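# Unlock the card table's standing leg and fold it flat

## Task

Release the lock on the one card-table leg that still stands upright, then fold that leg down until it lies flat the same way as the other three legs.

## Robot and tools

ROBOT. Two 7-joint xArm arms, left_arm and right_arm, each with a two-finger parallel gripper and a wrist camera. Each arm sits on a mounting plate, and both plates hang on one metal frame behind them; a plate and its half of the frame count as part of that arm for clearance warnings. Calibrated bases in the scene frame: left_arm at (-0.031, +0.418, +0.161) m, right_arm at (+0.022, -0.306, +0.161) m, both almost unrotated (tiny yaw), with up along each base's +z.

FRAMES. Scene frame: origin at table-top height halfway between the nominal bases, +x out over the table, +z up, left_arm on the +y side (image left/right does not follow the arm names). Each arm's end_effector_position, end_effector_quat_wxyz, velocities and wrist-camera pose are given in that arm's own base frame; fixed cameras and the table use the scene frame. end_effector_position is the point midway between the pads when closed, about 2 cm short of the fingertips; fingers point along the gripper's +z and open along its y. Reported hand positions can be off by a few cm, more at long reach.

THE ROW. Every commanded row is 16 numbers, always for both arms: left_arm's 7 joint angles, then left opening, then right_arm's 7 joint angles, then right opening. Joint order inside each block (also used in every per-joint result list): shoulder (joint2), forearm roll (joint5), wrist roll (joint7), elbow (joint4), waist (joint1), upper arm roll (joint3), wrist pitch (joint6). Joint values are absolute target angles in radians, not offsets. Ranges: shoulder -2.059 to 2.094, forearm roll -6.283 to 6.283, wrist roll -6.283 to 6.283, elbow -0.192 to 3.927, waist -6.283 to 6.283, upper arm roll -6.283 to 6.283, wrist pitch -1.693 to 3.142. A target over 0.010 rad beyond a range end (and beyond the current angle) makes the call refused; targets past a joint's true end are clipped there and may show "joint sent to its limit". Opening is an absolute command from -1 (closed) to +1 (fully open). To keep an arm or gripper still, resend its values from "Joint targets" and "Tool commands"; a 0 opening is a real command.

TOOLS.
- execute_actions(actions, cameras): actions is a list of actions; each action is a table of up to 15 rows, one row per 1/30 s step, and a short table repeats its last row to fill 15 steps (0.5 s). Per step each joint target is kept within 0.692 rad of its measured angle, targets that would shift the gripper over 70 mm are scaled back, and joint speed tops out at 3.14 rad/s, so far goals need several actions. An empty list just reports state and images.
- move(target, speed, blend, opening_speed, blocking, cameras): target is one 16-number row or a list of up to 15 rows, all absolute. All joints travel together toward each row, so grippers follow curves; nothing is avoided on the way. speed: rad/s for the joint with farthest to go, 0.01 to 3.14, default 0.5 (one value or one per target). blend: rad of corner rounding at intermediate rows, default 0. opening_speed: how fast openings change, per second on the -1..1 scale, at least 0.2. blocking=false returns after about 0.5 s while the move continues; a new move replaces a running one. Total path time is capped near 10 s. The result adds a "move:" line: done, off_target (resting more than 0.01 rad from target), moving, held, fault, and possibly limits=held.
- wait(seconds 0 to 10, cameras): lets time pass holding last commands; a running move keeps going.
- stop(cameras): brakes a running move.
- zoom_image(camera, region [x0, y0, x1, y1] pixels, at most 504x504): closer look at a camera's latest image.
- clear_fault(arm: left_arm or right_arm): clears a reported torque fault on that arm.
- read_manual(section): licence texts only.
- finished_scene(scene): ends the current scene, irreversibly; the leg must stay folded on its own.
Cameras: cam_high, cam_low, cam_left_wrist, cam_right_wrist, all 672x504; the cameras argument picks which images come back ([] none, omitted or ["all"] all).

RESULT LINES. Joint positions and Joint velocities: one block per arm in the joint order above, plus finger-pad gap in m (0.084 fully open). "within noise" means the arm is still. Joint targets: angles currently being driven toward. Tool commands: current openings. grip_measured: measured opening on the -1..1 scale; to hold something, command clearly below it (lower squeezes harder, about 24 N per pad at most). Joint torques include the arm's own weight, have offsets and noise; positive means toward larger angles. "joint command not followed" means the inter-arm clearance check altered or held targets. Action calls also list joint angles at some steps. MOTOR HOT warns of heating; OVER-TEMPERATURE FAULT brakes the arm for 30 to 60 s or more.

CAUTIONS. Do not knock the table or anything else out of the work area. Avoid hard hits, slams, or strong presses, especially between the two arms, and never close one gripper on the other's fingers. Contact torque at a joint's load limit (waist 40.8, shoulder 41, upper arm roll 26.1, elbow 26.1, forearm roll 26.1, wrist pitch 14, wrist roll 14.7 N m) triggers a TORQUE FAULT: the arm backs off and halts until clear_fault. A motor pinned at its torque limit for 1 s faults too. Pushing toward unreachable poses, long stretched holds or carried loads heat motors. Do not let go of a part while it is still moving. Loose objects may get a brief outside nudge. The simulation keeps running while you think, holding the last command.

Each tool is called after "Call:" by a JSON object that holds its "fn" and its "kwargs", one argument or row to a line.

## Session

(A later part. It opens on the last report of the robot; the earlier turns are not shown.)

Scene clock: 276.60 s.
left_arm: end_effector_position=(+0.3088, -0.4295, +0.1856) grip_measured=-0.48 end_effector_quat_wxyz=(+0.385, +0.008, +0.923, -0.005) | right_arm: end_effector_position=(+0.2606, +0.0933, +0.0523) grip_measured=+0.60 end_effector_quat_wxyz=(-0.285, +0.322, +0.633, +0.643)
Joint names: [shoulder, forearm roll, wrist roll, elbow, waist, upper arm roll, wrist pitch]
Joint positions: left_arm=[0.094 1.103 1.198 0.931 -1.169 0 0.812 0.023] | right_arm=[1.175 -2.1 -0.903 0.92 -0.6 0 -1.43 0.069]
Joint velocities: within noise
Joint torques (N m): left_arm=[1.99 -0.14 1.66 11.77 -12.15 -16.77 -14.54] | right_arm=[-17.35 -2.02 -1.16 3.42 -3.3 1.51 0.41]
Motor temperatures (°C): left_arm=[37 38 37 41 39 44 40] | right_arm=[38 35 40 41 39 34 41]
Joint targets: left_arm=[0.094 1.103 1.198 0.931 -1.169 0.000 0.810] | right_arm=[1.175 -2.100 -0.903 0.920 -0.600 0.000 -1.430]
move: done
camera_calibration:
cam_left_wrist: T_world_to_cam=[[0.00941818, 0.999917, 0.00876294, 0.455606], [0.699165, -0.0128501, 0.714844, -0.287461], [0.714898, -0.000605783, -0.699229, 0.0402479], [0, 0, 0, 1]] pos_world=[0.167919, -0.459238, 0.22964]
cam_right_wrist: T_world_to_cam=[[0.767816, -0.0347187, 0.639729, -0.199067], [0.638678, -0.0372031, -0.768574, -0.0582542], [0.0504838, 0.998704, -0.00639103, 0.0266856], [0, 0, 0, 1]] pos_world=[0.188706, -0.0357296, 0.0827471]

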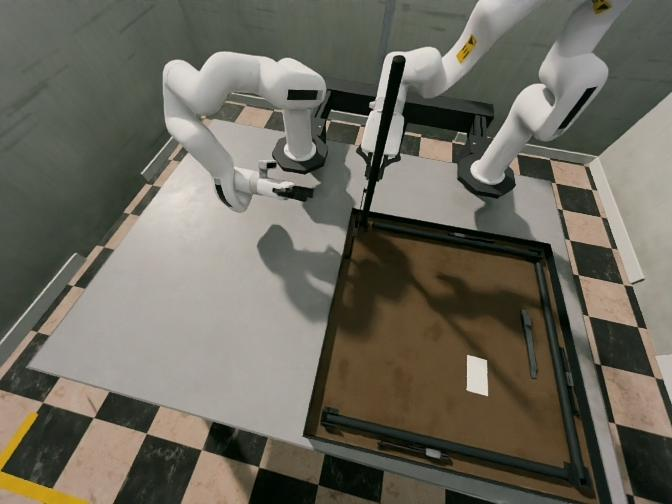

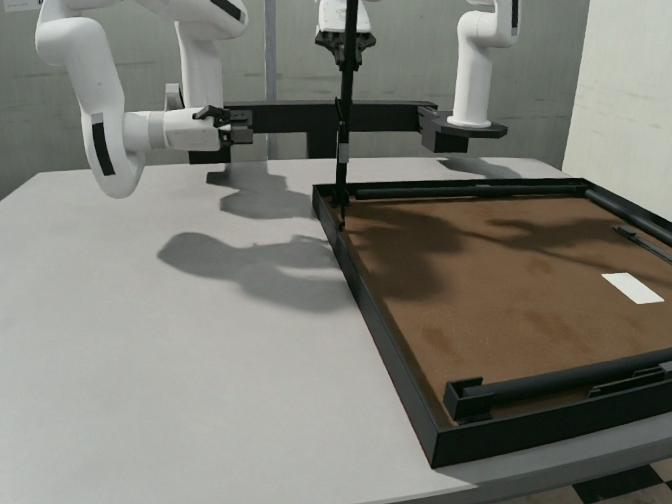

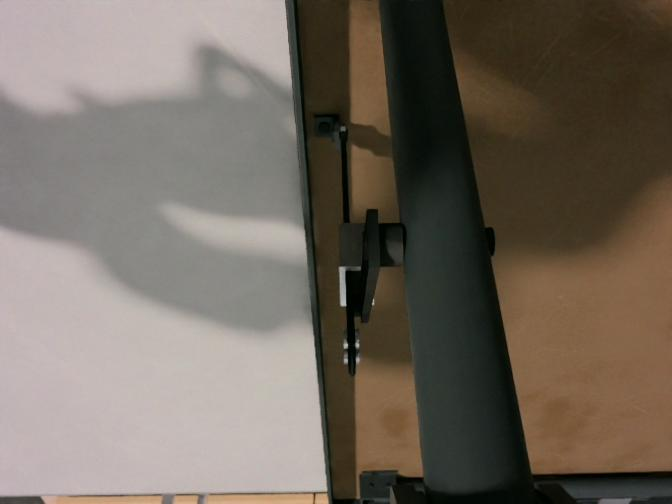

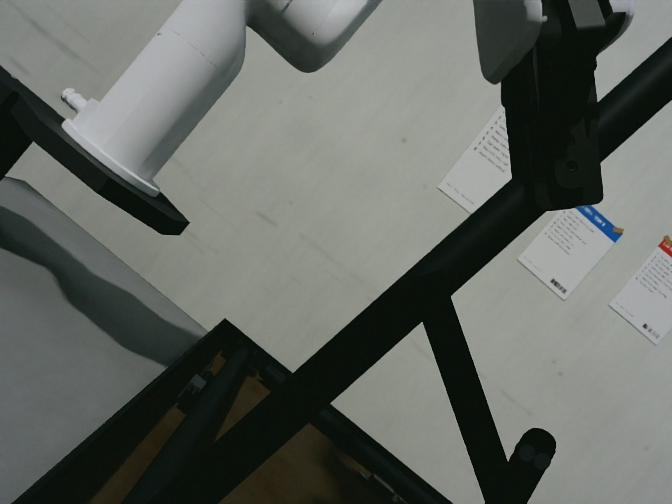

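Call:
{"fn": "move", "kwargs": {
  "target": [
    [0.251,1.214,1.240,1.045,-0.955,0,0.655,-0.75,1.175,-2.1,-0.903,0.92,-0.60,0,-1.43,0.6],
    [0.722,1.05,1.53,1.446,-0.718,0,0.447,-0.75,1.175,-2.1,-0.903,0.92,-0.60,0,-1.43,0.6]
  ],
  "speed": 0.2,
  "blend": 0.05
}}

Scene clock: 283.27 s.
left_arm: end_effector_position=(+0.5312, -0.4178, +0.0393) grip_measured=-0.47 end_effector_quat_wxyz=(+0.302, +0.006, +0.953, +0.000) | right_arm: end_effector_position=(+0.2606, +0.0933, +0.0523) grip_measured=+0.60 end_effector_quat_wxyz=(-0.285, +0.322, +0.633, +0.643)
Joint names: [shoulder, forearm roll, wrist roll, elbow, waist, upper arm roll, wrist pitch]
Joint positions: left_arm=[0.722 1.05 1.53 1.446 -0.718 0 0.447 0.023] | right_arm=[1.175 -2.1 -0.903 0.92 -0.6 0 -1.43 0.069]
Joint velocities: within noise
Joint torques (N m): left_arm=[-37.29 -1.03 2.62 20.67 28.22 16.7 2.1] | right_arm=[-20.16 -1.02 -1.19 1.85 -2.76 2.82 -0.27]
Motor temperatures (°C): left_arm=[37 38 37 41 39 44 42] | right_arm=[38 35 40 41 39 34 40]
Joint targets: left_arm=[0.722 1.050 1.530 1.446 -0.718 0.000 0.447] | right_arm=[1.175 -2.100 -0.903 0.920 -0.600 0.000 -1.430]
move: done
camera_calibration:
cam_left_wrist: T_world_to_cam=[[0.00623976, 0.999845, 0.0164584, 0.444515], [0.81428, -0.0146338, 0.580287, -0.394807], [0.580438, 0.00978087, -0.814246, -0.14064], [0, 0, 0, 1]] pos_world=[0.400343, -0.448848, 0.10727]
cam_right_wrist: T_world_to_cam=[[0.767767, -0.0347165, 0.639788, -0.199063], [0.638738, -0.0372053, -0.768525, -0.0582694], [0.050484, 0.998704, -0.0063903, 0.0266855], [0, 0, 0, 1]] pos_world=[0.188706, -0.0357296, 0.0827474]

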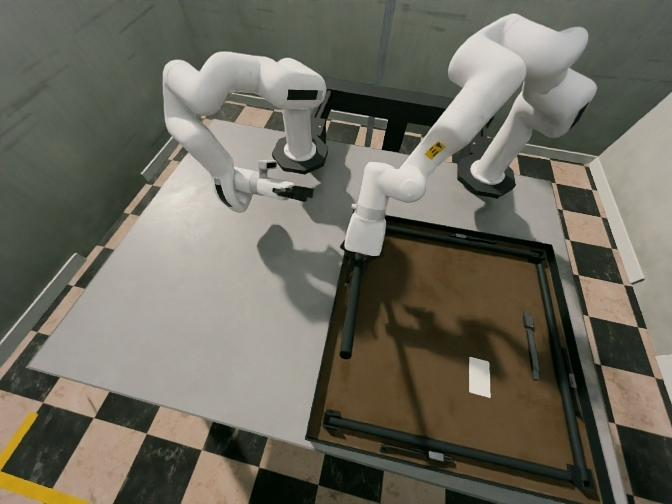

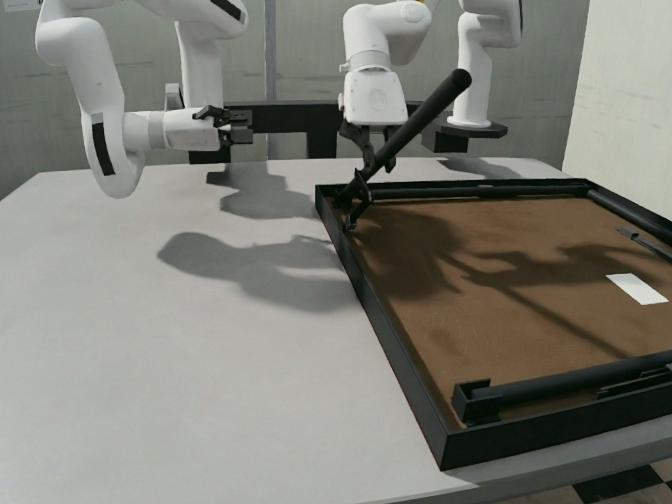

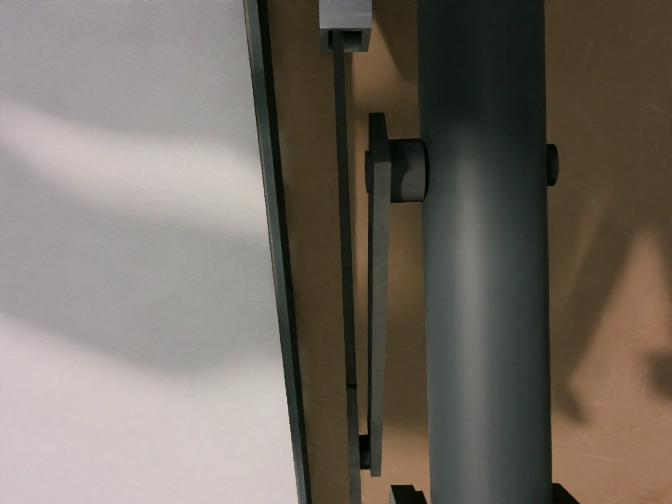

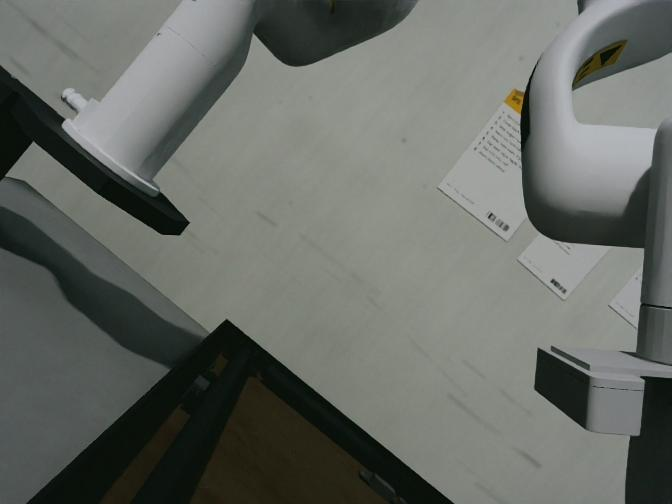

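Call:
{"fn": "move", "kwargs": {
  "target": [1.120,0.467,2.079,1.852,-0.677,0,0.524,-0.75,1.175,-2.1,-0.903,0.92,-0.60,0,-1.43,0.6],
  "speed": 0.25
}}

Scene clock: 288.13 s.
left_arm: end_effector_position=(+0.5661, -0.4202, -0.0811) grip_measured=-0.49 end_effector_quat_wxyz=(+0.169, -0.002, +0.985, +0.010) | right_arm: end_effector_position=(+0.2606, +0.0933, +0.0523) grip_measured=+0.60 end_effector_quat_wxyz=(-0.285, +0.322, +0.633, +0.643)
Joint names: [shoulder, forearm roll, wrist roll, elbow, waist, upper arm roll, wrist pitch]
Joint positions: left_arm=[1.119 0.467 2.079 1.852 -0.677 0 0.524 0.023] | right_arm=[1.175 -2.1 -0.903 0.92 -0.6 0 -1.43 0.069]
Joint velocities: within noise
Joint torques (N m): left_arm=[-5.25 -2.03 3.13 1.64 -21.89 -17.87 -1.35] | right_arm=[-19.93 -0.25 -1.19 0.9 -2.07 2.81 -0.62]
Motor temperatures (°C): left_arm=[38 38 37 42 39 44 41] | right_arm=[38 35 40 40 39 34 40]
Joint targets: left_arm=[1.120 0.467 2.079 1.852 -0.677 0.000 0.524] | right_arm=[1.175 -2.100 -0.903 0.920 -0.600 0.000 -1.430]
move: done
camera_calibration:
cam_left_wrist: T_world_to_cam=[[-0.00931724, 0.999374, 0.0341397, 0.458721], [0.940522, -0.00283665, 0.33972, -0.439485], [0.339604, 0.0352744, -0.939907, -0.122052], [0, 0, 0, 1]] pos_world=[0.459069, -0.455375, 0.0189234]
cam_right_wrist: T_world_to_cam=[[0.767767, -0.0347165, 0.639788, -0.199063], [0.638738, -0.0372053, -0.768525, -0.0582694], [0.050484, 0.998704, -0.0063903, 0.0266855], [0, 0, 0, 1]] pos_world=[0.188706, -0.0357296, 0.0827474]

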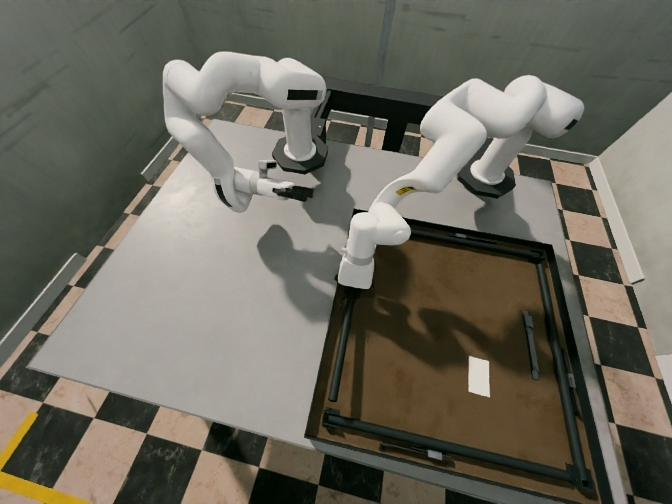

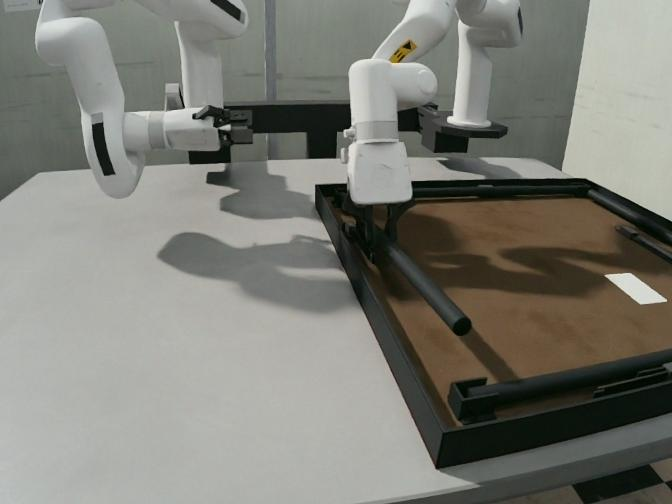

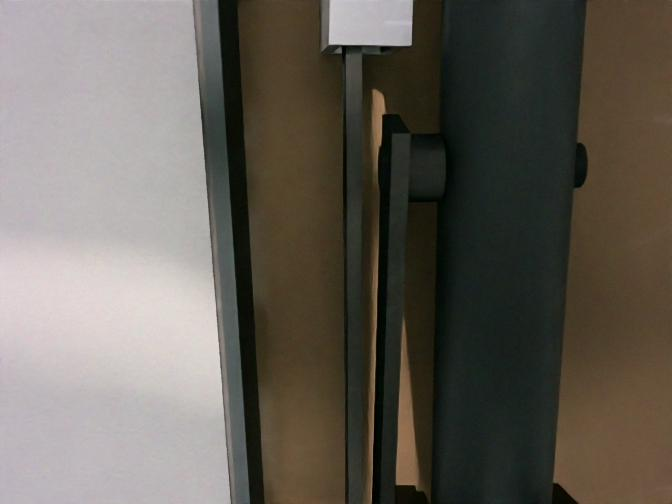

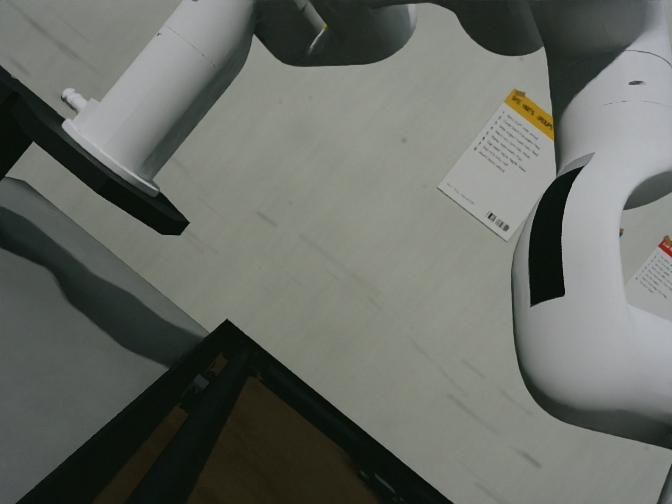

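Call:
{"fn": "move", "kwargs": {
  "target": [1.230,0.305,2.232,1.965,-0.666,0,0.545,-0.75,1.175,-2.1,-0.903,0.92,-0.60,0,-1.43,0.6],
  "speed": 0.12
}}

Call:
{"fn": "zoom_image", "kwargs": {
  "camera": "cam_low",
  "region": [310, 170, 530, 430]
}}

Scene clock: 295.50 s.
left_arm: end_effector_position=(+0.5795, -0.4300, -0.0732) grip_measured=-0.48 end_effector_quat_wxyz=(+0.158, -0.002, +0.987, -0.011) | right_arm: end_effector_position=(+0.2606, +0.0933, +0.0523) grip_measured=+0.60 end_effector_quat_wxyz=(-0.285, +0.322, +0.633, +0.643)
Joint names: [shoulder, forearm roll, wrist roll, elbow, waist, upper arm roll, wrist pitch]
Joint positions: left_arm=[1.15 0.349 2.191 1.933 -0.669 0 0.544 0.023] | right_arm=[1.175 -2.1 -0.903 0.92 -0.6 0 -1.43 0.069]
Joint velocities: within noise
Joint torques (N m): left_arm=[-62.85 0.01 0 25.92 -1.76 -2.82 -8.38] | right_arm=[-19.38 0.41 -1.09 -0.29 -1.46 2.5 -0.88]
Motor temperatures (°C): left_arm=[38 38 37 40 39 45 41] | right_arm=[38 35 40 40 39 34 40]
Joint targets: left_arm=[1.146 0.349 2.191 1.935 -0.669 0.000 0.540] | right_arm=[1.175 -2.100 -0.903 0.920 -0.600 0.000 -1.430]
Tool commands: left_gripper/opening=-0.75 right_gripper/opening=+0.6
TORQUE FAULT: the external load on the shoulder of the left arm reached its load limit, and that arm stopped. The contact can be on any part of that arm beyond that joint, not only on its tool. A torque fault puts only its own arm into a fault stop. That arm's remaining commands of this call were not run. The hold on the shoulder of that arm was moved back by the arm itself, up to 3 degrees, as the stop began. That arm is still stopped at the end of this call. While its stop runs, that arm, its gripper or tool too, takes no new command.
CLEAR FAULT: the left arm stays stopped (state 4) until you call clear_fault(arm="left_arm").
End effector pose when the fault began: left_arm: position (+0.5670, -0.4211, -0.1062), quat_wxyz (+0.141, +0.001, +0.990, +0.001)
Joint positions when the fault began: left_arm=[1.198 0.349 2.19 1.934 -0.67 0 0.54 0.023]
move: fault (left_arm); left_arm: the shoulder is farthest, 0.080 rad from its target
camera_calibration:
cam_left_wrist: T_world_to_cam=[[-0.00246383, 0.999964, -0.00806635, 0.461533], [0.948099, 0.00490073, 0.317937, -0.45741], [0.317965, -0.00686436, -0.948078, -0.125125], [0, 0, 0, 1]] pos_world=[0.474592, -0.460133, 0.0305226]
cam_right_wrist: T_world_to_cam=[[0.767767, -0.0347165, 0.639788, -0.199063], [0.638738, -0.0372053, -0.768525, -0.0582694], [0.050484, 0.998704, -0.0063903, 0.0266855], [0, 0, 0, 1]] pos_world=[0.188706, -0.0357296, 0.0827474]

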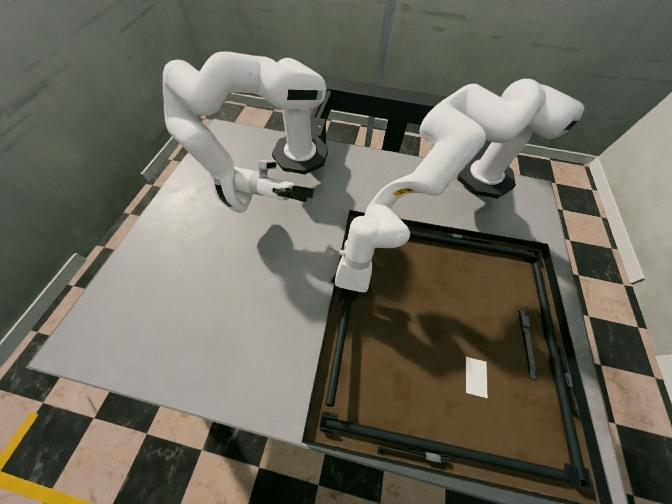

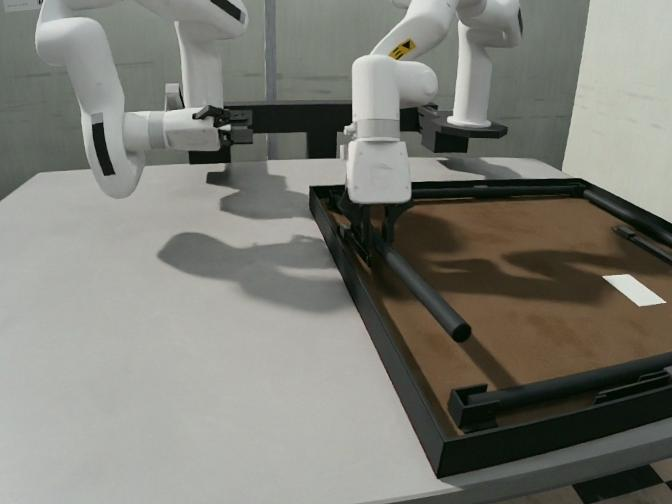

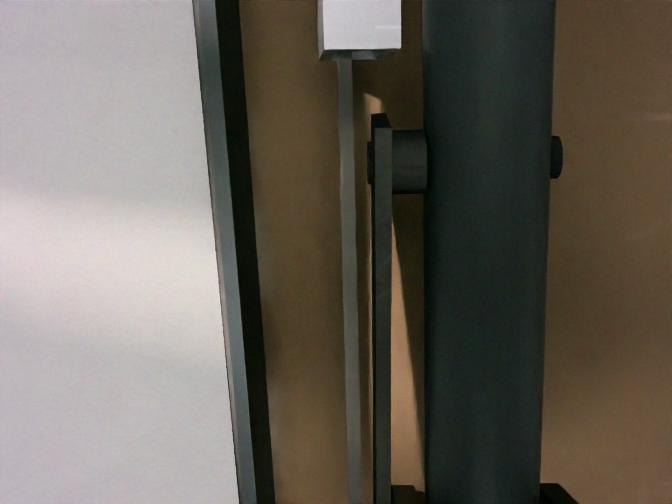

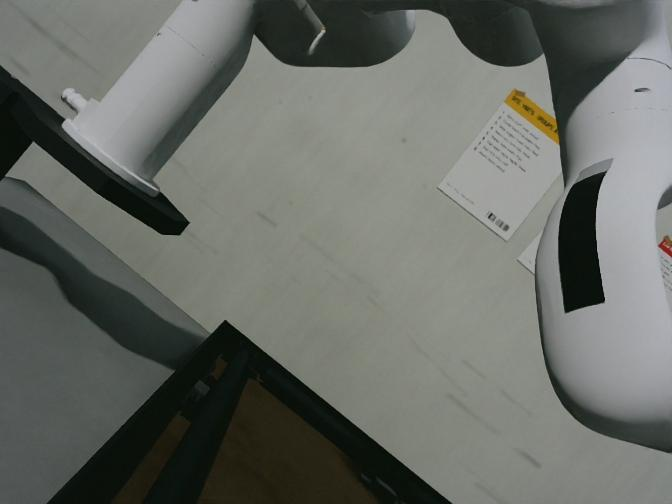

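Scaled by 1.938 from the camera's 672x504 image, which has a finer 960x720 frame.

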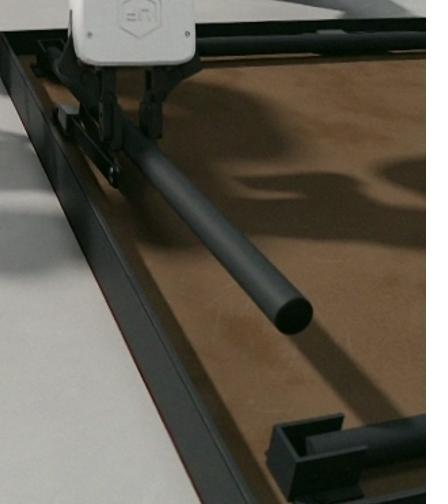

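Call:
{"fn": "clear_fault", "kwargs": {
  "arm": "left_arm",
  "cameras": []
}}

Call:
{"fn": "move", "kwargs": {
  "target": [1.146,0.349,2.191,1.935,-0.669,0,0.540,-0.30,1.175,-2.1,-0.903,0.92,-0.60,0,-1.43,0.6],
  "opening_speed": 0.2
}}

Scene clock: 298.90 s.
left_arm: end_effector_position=(+0.5795, -0.4300, -0.0731) grip_measured=-0.48 end_effector_quat_wxyz=(+0.158, -0.002, +0.987, -0.011) | right_arm: end_effector_position=(+0.2606, +0.0933, +0.0523) grip_measured=+0.60 end_effector_quat_wxyz=(-0.285, +0.322, +0.633, +0.643)
Joint names: [shoulder, forearm roll, wrist roll, elbow, waist, upper arm roll, wrist pitch]
Joint positions: left_arm=[1.15 0.349 2.191 1.933 -0.669 0 0.544 0.023] | right_arm=[1.175 -2.1 -0.903 0.92 -0.6 0 -1.43 0.069]
Joint velocities: within noise
Joint torques (N m): left_arm=[-62.8 -0.08 -0.05 26.6 -1.54 -3.02 -8.4] | right_arm=[-19.35 0.36 -1.13 -1.23 -1.16 2.32 -1.15]
Motor temperatures (°C): left_arm=[39 38 37 42 39 44 41] | right_arm=[38 35 40 40 39 34 39]
Joint targets: left_arm=[1.146 0.349 2.191 1.935 -0.669 0.000 0.540] | right_arm=[1.175 -2.100 -0.903 0.920 -0.600 0.000 -1.430]
Tool commands: left_gripper/opening=-0.75 right_gripper/opening=+0.6
TORQUE FAULT, CONTINUED: the left arm's stop, for the torque fault of the shoulder that an earlier result reported, is over. The call counts as one of the actions that you can send in this scene. The hold on the shoulder of that arm was moved back by the arm itself, up to 3 degrees, as the stop began. That arm's target is now where it stood when the stop ended, not its last command. That arm keeps its grip as last carried out and accepts commands again: back off and push less far.
CLEAR FAULT: your call cleared the left arm's torque fault. If a joint's load stays at its limit, that arm stops again at once.
No camera images: "cameras" was empty.

Scene clock: 301.40 s.
left_arm: end_effector_position=(+0.5822, -0.4321, -0.0686) grip_measured=-0.33 end_effector_quat_wxyz=(+0.162, -0.002, +0.987, -0.015) | right_arm: end_effector_position=(+0.2606, +0.0933, +0.0523) grip_measured=+0.60 end_effector_quat_wxyz=(-0.285, +0.322, +0.633, +0.643)
Joint names: [shoulder, forearm roll, wrist roll, elbow, waist, upper arm roll, wrist pitch]
Joint positions: left_arm=[1.146 0.349 2.191 1.935 -0.669 0 0.54 0.03] | right_arm=[1.175 -2.1 -0.903 0.92 -0.6 0 -1.43 0.069]
Joint velocities: within noise
Joint torques (N m): left_arm=[-48.94 -0.06 -1.33 24.82 -24.33 -11.94 -8.49] | right_arm=[-19.18 0.38 -1.12 -1.82 -0.85 2.45 -1.55]
Motor temperatures (°C): left_arm=[40 38 37 44 39 43 42] | right_arm=[38 35 40 40 39 34 39]
Joint targets: left_arm=[1.146 0.349 2.191 1.935 -0.669 0.000 0.540] | right_arm=[1.175 -2.100 -0.903 0.920 -0.600 0.000 -1.430]
move: done
camera_calibration:
cam_left_wrist: T_world_to_cam=[[-0.00108937, 0.999885, -0.0151352, 0.462316], [0.945525, 0.00595713, 0.325494, -0.458954], [0.325547, -0.0139561, -0.945423, -0.128796], [0, 0, 0, 1]] pos_world=[0.476385, -0.461326, 0.0346174]
cam_right_wrist: T_world_to_cam=[[0.767767, -0.0347165, 0.639788, -0.199063], [0.638738, -0.0372053, -0.768525, -0.0582694], [0.050484, 0.998704, -0.0063903, 0.0266855], [0, 0, 0, 1]] pos_world=[0.188706, -0.0357296, 0.0827474]

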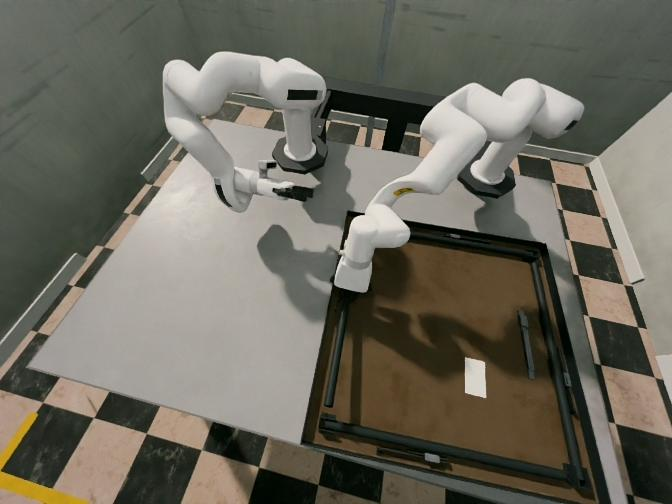

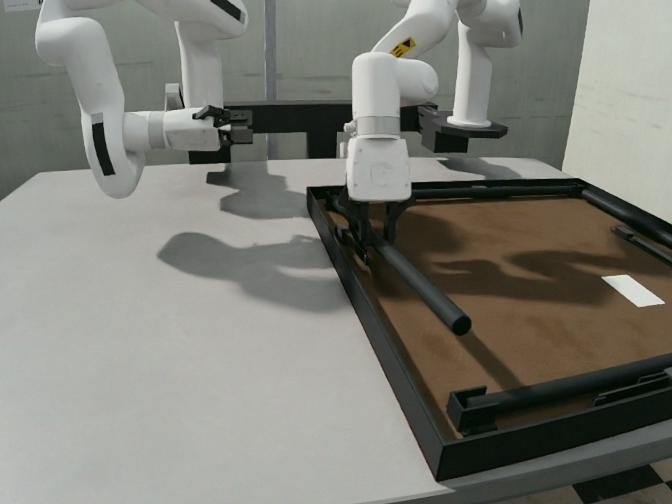

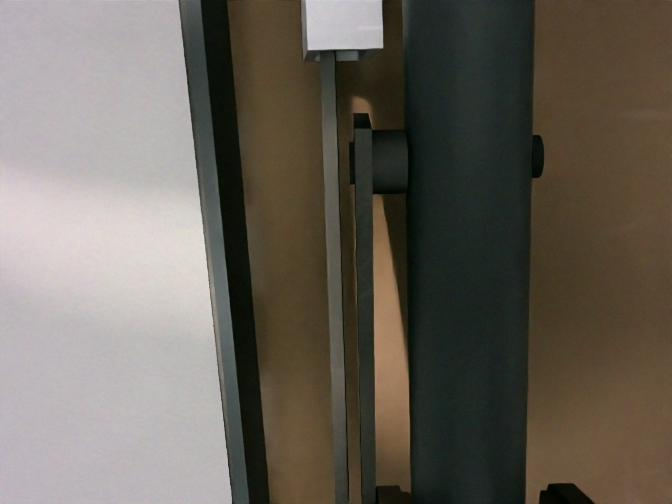

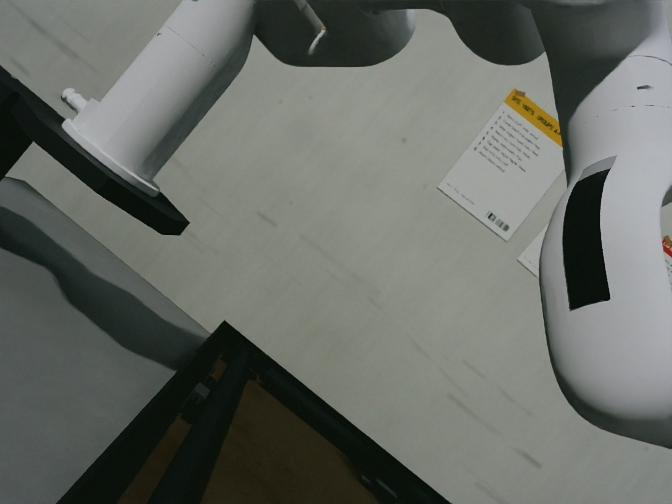

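Call:
{"fn": "move", "kwargs": {
  "target": [
    [1.146,0.349,2.191,1.935,-0.669,0,0.540,0.2,1.175,-2.1,-0.903,0.92,-0.60,0,-1.43,0.6],
    [0.98,0.349,2.191,1.91,-0.680,0,0.540,-0.9,1.175,-2.1,-0.903,0.92,-0.60,0,-1.43,0.6]
  ],
  "speed": 0.25
}}

Call:
{"fn": "zoom_image", "kwargs": {
  "camera": "cam_low",
  "region": [290, 150, 530, 430]
}}

Scene clock: 307.67 s.
left_arm: end_effector_position=(+0.6060, -0.4619, +0.0434) grip_measured=-0.92 end_effector_quat_wxyz=(+0.216, -0.003, +0.975, -0.059) | right_arm: end_effector_position=(+0.2606, +0.0933, +0.0523) grip_measured=+0.60 end_effector_quat_wxyz=(-0.285, +0.322, +0.633, +0.643)
Joint names: [shoulder, forearm roll, wrist roll, elbow, waist, upper arm roll, wrist pitch]
Joint positions: left_arm=[0.98 0.349 2.191 1.91 -0.68 0 0.54 0.003] | right_arm=[1.175 -2.1 -0.903 0.92 -0.6 0 -1.43 0.069]
Joint velocities: within noise
Joint torques (N m): left_arm=[-45.77 -0.16 -1.63 15.11 -9.09 2.52 -1.63] | right_arm=[-18.52 0.28 -1.04 -3.14 -0.52 2.09 -1.91]
Motor temperatures (°C): left_arm=[41 38 37 45 39 42 42] | right_arm=[38 35 40 40 39 34 39]
Joint targets: left_arm=[0.980 0.349 2.191 1.910 -0.680 0.000 0.540] | right_arm=[1.175 -2.100 -0.903 0.920 -0.600 0.000 -1.430]
move: done
camera_calibration:
cam_left_wrist: T_world_to_cam=[[0.0163642, 0.99462, -0.102291, 0.484606], [0.904332, 0.0289171, 0.425848, -0.486578], [0.426515, -0.0994734, -0.898994, -0.133861], [0, 0, 0, 1]] pos_world=[0.489192, -0.481244, 0.136439]
cam_right_wrist: T_world_to_cam=[[0.767767, -0.0347165, 0.639788, -0.199063], [0.638738, -0.0372053, -0.768525, -0.0582694], [0.050484, 0.998704, -0.0063903, 0.0266855], [0, 0, 0, 1]] pos_world=[0.188706, -0.0357296, 0.0827474]

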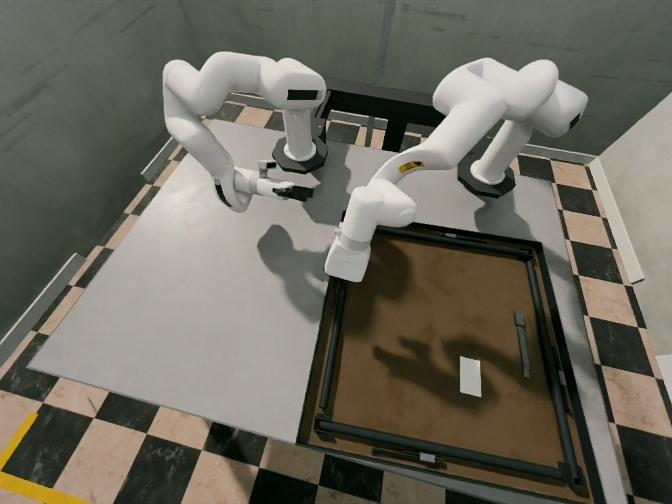

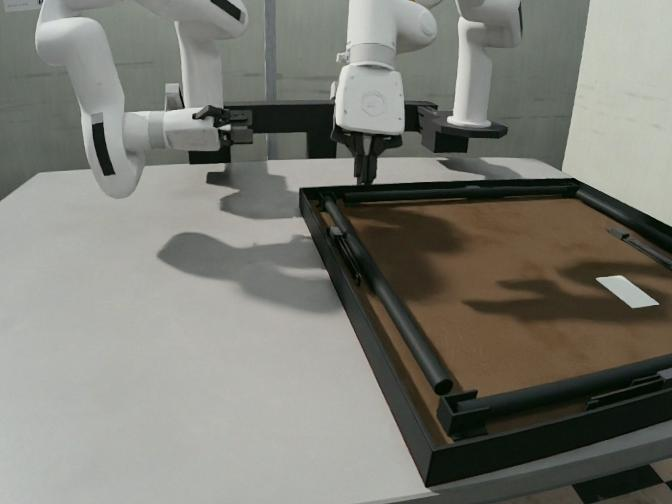

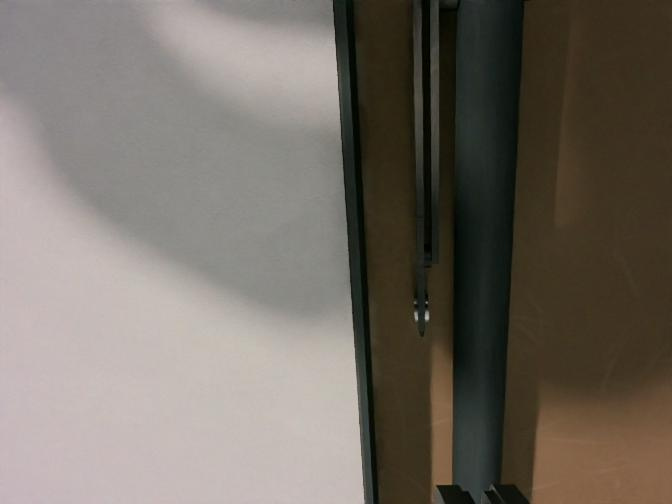

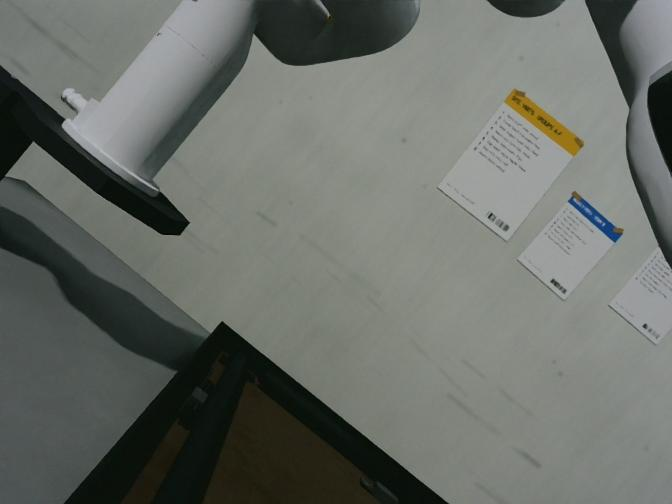

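Scaled by 1.800 from the camera's 672x504 image, which has a finer 960x720 frame.

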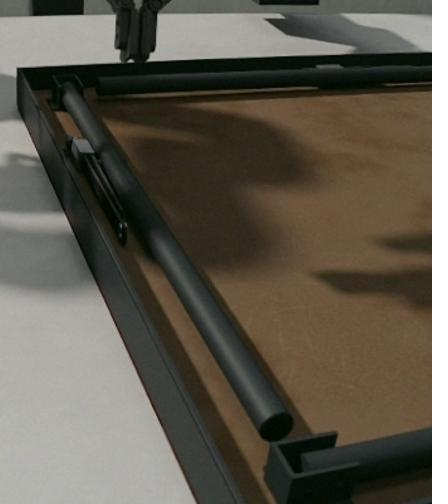

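Call:
{"fn": "move", "kwargs": {
  "target": [
    [1.10,0.349,2.191,1.91,-0.674,0,0.540,-0.9,1.175,-2.1,-0.903,0.92,-0.60,0,-1.43,0.6],
    [1.15,0.349,2.191,1.915,-0.672,0,0.540,-0.9,1.175,-2.1,-0.903,0.92,-0.60,0,-1.43,0.6]
  ],
  "speed": [0.2,0.06]
}}

Call:
{"fn": "zoom_image", "kwargs": {
  "camera": "cam_low",
  "region": [290, 150, 530, 430]
}}

Scene clock: 313.77 s.
left_arm: end_effector_position=(+0.5732, -0.4280, -0.0800) grip_measured=-0.92 end_effector_quat_wxyz=(+0.153, +0.001, +0.988, -0.008) | right_arm: end_effector_position=(+0.2606, +0.0933, +0.0523) grip_measured=+0.60 end_effector_quat_wxyz=(-0.285, +0.322, +0.633, +0.643)
Joint names: [shoulder, forearm roll, wrist roll, elbow, waist, upper arm roll, wrist pitch]
Joint positions: left_arm=[1.15 0.349 2.191 1.915 -0.672 0 0.54 0.003] | right_arm=[1.175 -2.1 -0.903 0.92 -0.6 0 -1.43 0.069]
Joint velocities: within noise
Joint torques (N m): left_arm=[-35.92 0.37 -1.28 17.38 9.08 0.47 -3.88] | right_arm=[-18.24 0.26 -1.1 -3.41 0.13 1.82 -2.32]
Motor temperatures (°C): left_arm=[41 38 37 45 39 41 41] | right_arm=[38 35 40 40 39 34 39]
Joint targets: left_arm=[1.150 0.349 2.191 1.915 -0.672 0.000 0.540] | right_arm=[1.175 -2.100 -0.903 0.920 -0.600 0.000 -1.430]
move: done
camera_calibration:
cam_left_wrist: T_world_to_cam=[[0.00184885, 0.999998, -0.000365329, 0.457579], [0.951482, -0.00164674, 0.307699, -0.454898], [0.307698, -0.000916495, -0.951484, -0.121295], [0, 0, 0, 1]] pos_world=[0.469303, -0.458439, 0.024729]
cam_right_wrist: T_world_to_cam=[[0.767767, -0.0347165, 0.639788, -0.199063], [0.638738, -0.0372053, -0.768525, -0.0582694], [0.050484, 0.998704, -0.0063903, 0.0266855], [0, 0, 0, 1]] pos_world=[0.188706, -0.0357296, 0.0827474]

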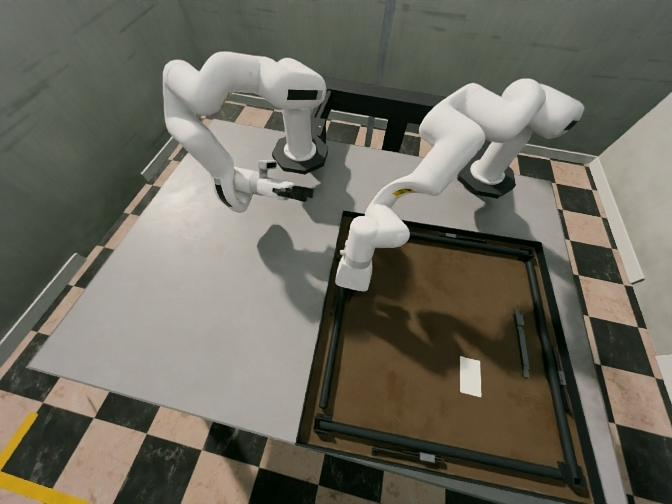

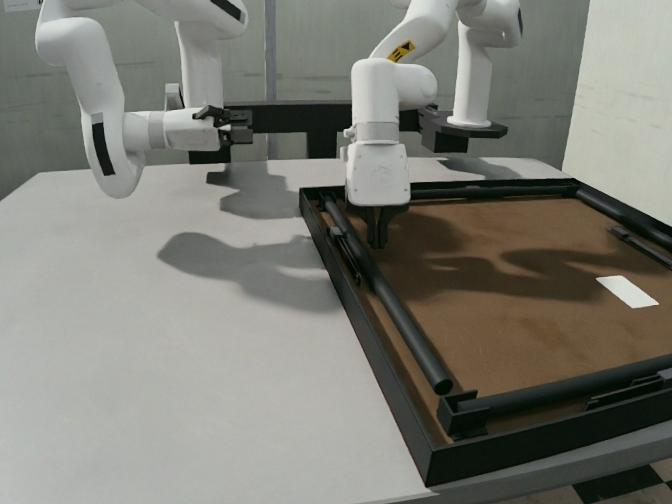

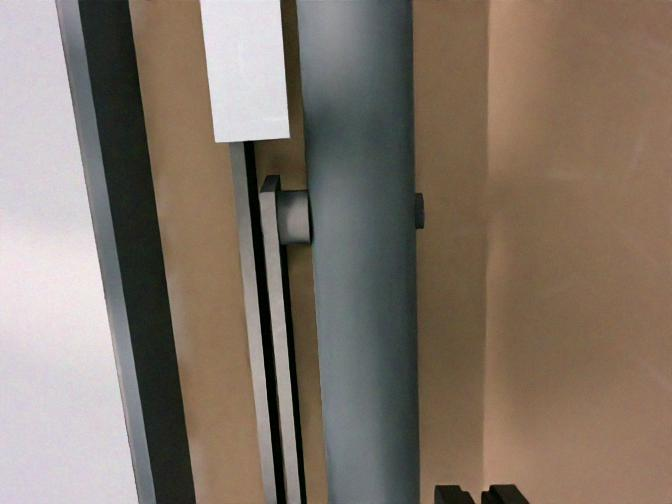

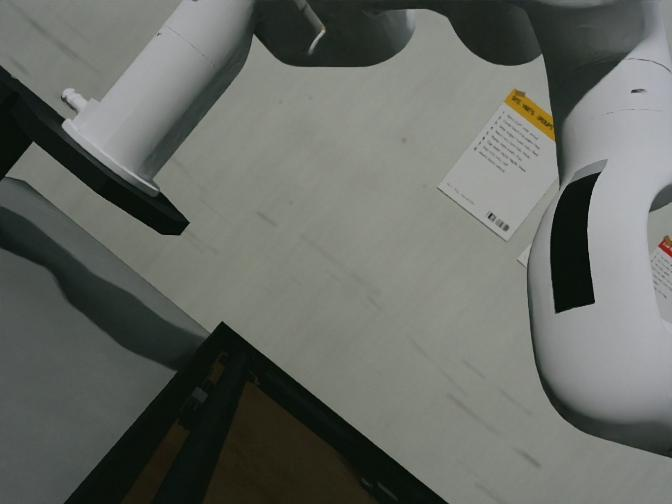

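Scaled by 1.800 from the camera's 672x504 image, which has a finer 960x720 frame.

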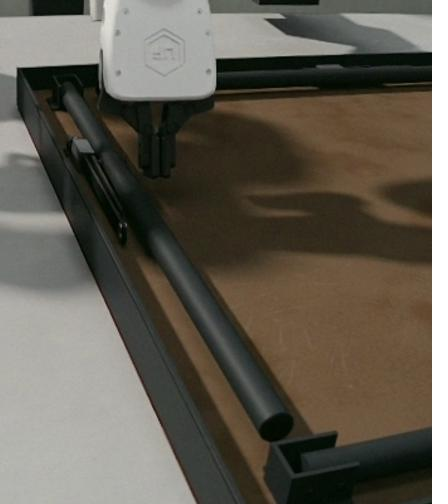

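Call:
{"fn": "move", "kwargs": {
  "target": [
    [1.06,0.349,2.191,1.91,-0.674,0,0.540,-0.9,1.175,-2.1,-0.903,0.92,-0.60,0,-1.43,0.6],
    [1.06,0.349,2.191,1.91,-0.714,0,0.540,-0.9,1.175,-2.1,-0.903,0.92,-0.60,0,-1.43,0.6],
    [1.15,0.349,2.191,1.915,-0.714,0,0.540,-0.9,1.175,-2.1,-0.903,0.92,-0.60,0,-1.43,0.6]
  ],
  "speed": [0.2,0.2,0.06]
}}

Call:
{"fn": "zoom_image", "kwargs": {
  "camera": "cam_low",
  "region": [290, 150, 530, 430]
}}

Scene clock: 321.93 s.
left_arm: end_effector_position=(+0.5548, -0.4517, -0.0800) grip_measured=-0.92 end_effector_quat_wxyz=(+0.152, +0.021, +0.988, -0.011) | right_arm: end_effector_position=(+0.2606, +0.0933, +0.0523) grip_measured=+0.60 end_effector_quat_wxyz=(-0.285, +0.322, +0.633, +0.643)
Joint names: [shoulder, forearm roll, wrist roll, elbow, waist, upper arm roll, wrist pitch]
Joint positions: left_arm=[1.15 0.349 2.191 1.915 -0.714 0 0.54 0.003] | right_arm=[1.175 -2.1 -0.903 0.92 -0.6 0 -1.43 0.069]
Joint velocities: within noise
Joint torques (N m): left_arm=[-36.3 0.24 -0.71 17.53 -9.35 -1.71 -3.69] | right_arm=[-17.97 0.24 -1.12 -3.22 0.71 1.52 -2.74]
Motor temperatures (°C): left_arm=[41 38 37 44 39 39 41] | right_arm=[38 35 40 40 39 34 39]
Joint targets: left_arm=[1.150 0.349 2.191 1.915 -0.714 0.000 0.540] | right_arm=[1.175 -2.100 -0.903 0.920 -0.600 0.000 -1.430]
move: done
camera_calibration:
cam_left_wrist: T_world_to_cam=[[0.0438207, 0.999039, -0.000474996, 0.457573], [0.950578, -0.0415488, 0.307694, -0.454852], [0.307378, -0.0139349, -0.951485, -0.12133], [0, 0, 0, 1]] pos_world=[0.449615, -0.477722, 0.024729]
cam_right_wrist: T_world_to_cam=[[0.767767, -0.0347165, 0.639788, -0.199063], [0.638738, -0.0372053, -0.768525, -0.0582694], [0.050484, 0.998704, -0.0063903, 0.0266855], [0, 0, 0, 1]] pos_world=[0.188706, -0.0357296, 0.0827474]

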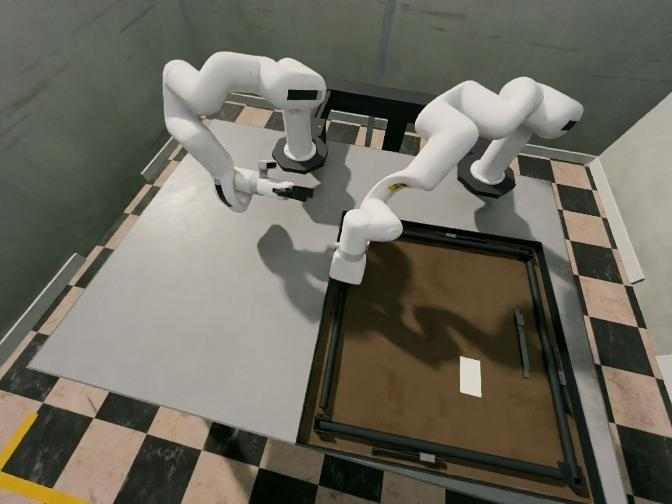

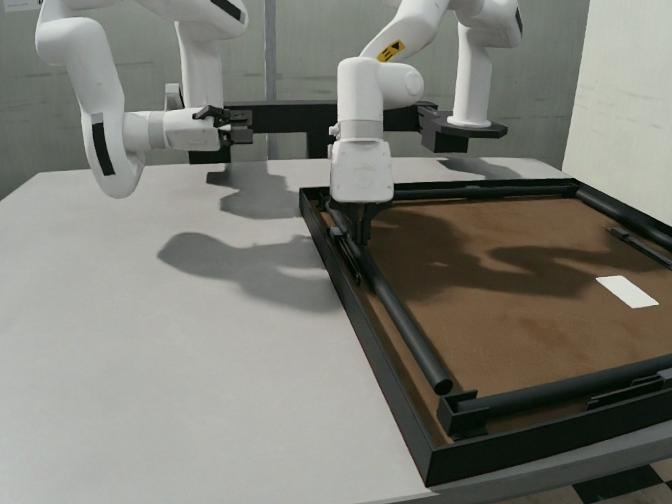

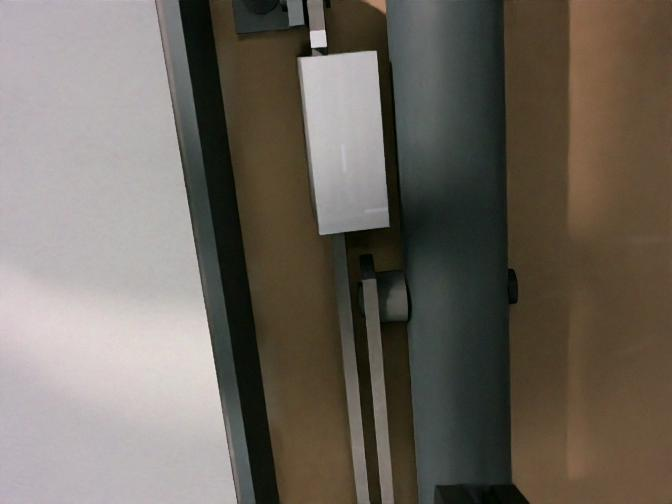

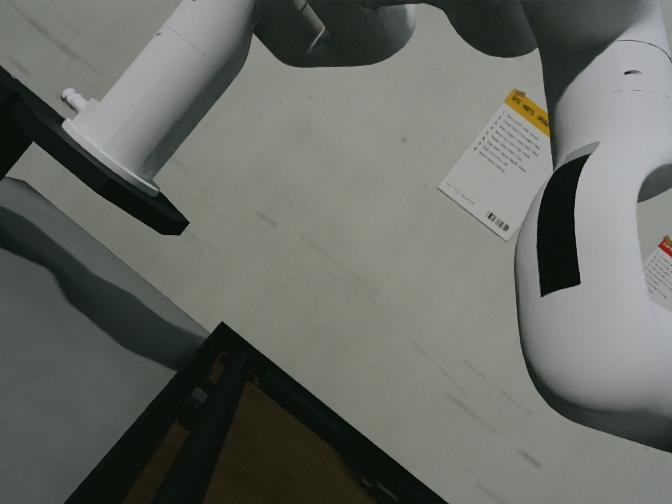

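Scaled by 1.800 from the camera's 672x504 image, which has a finer 960x720 frame.

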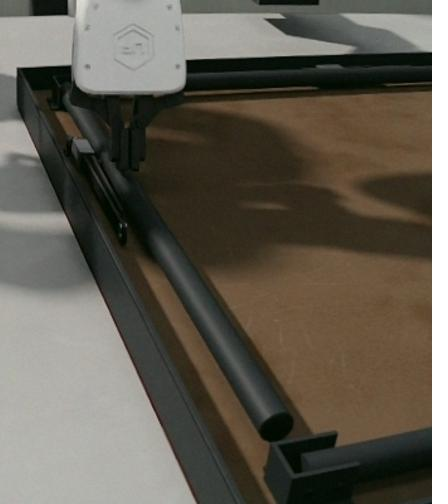

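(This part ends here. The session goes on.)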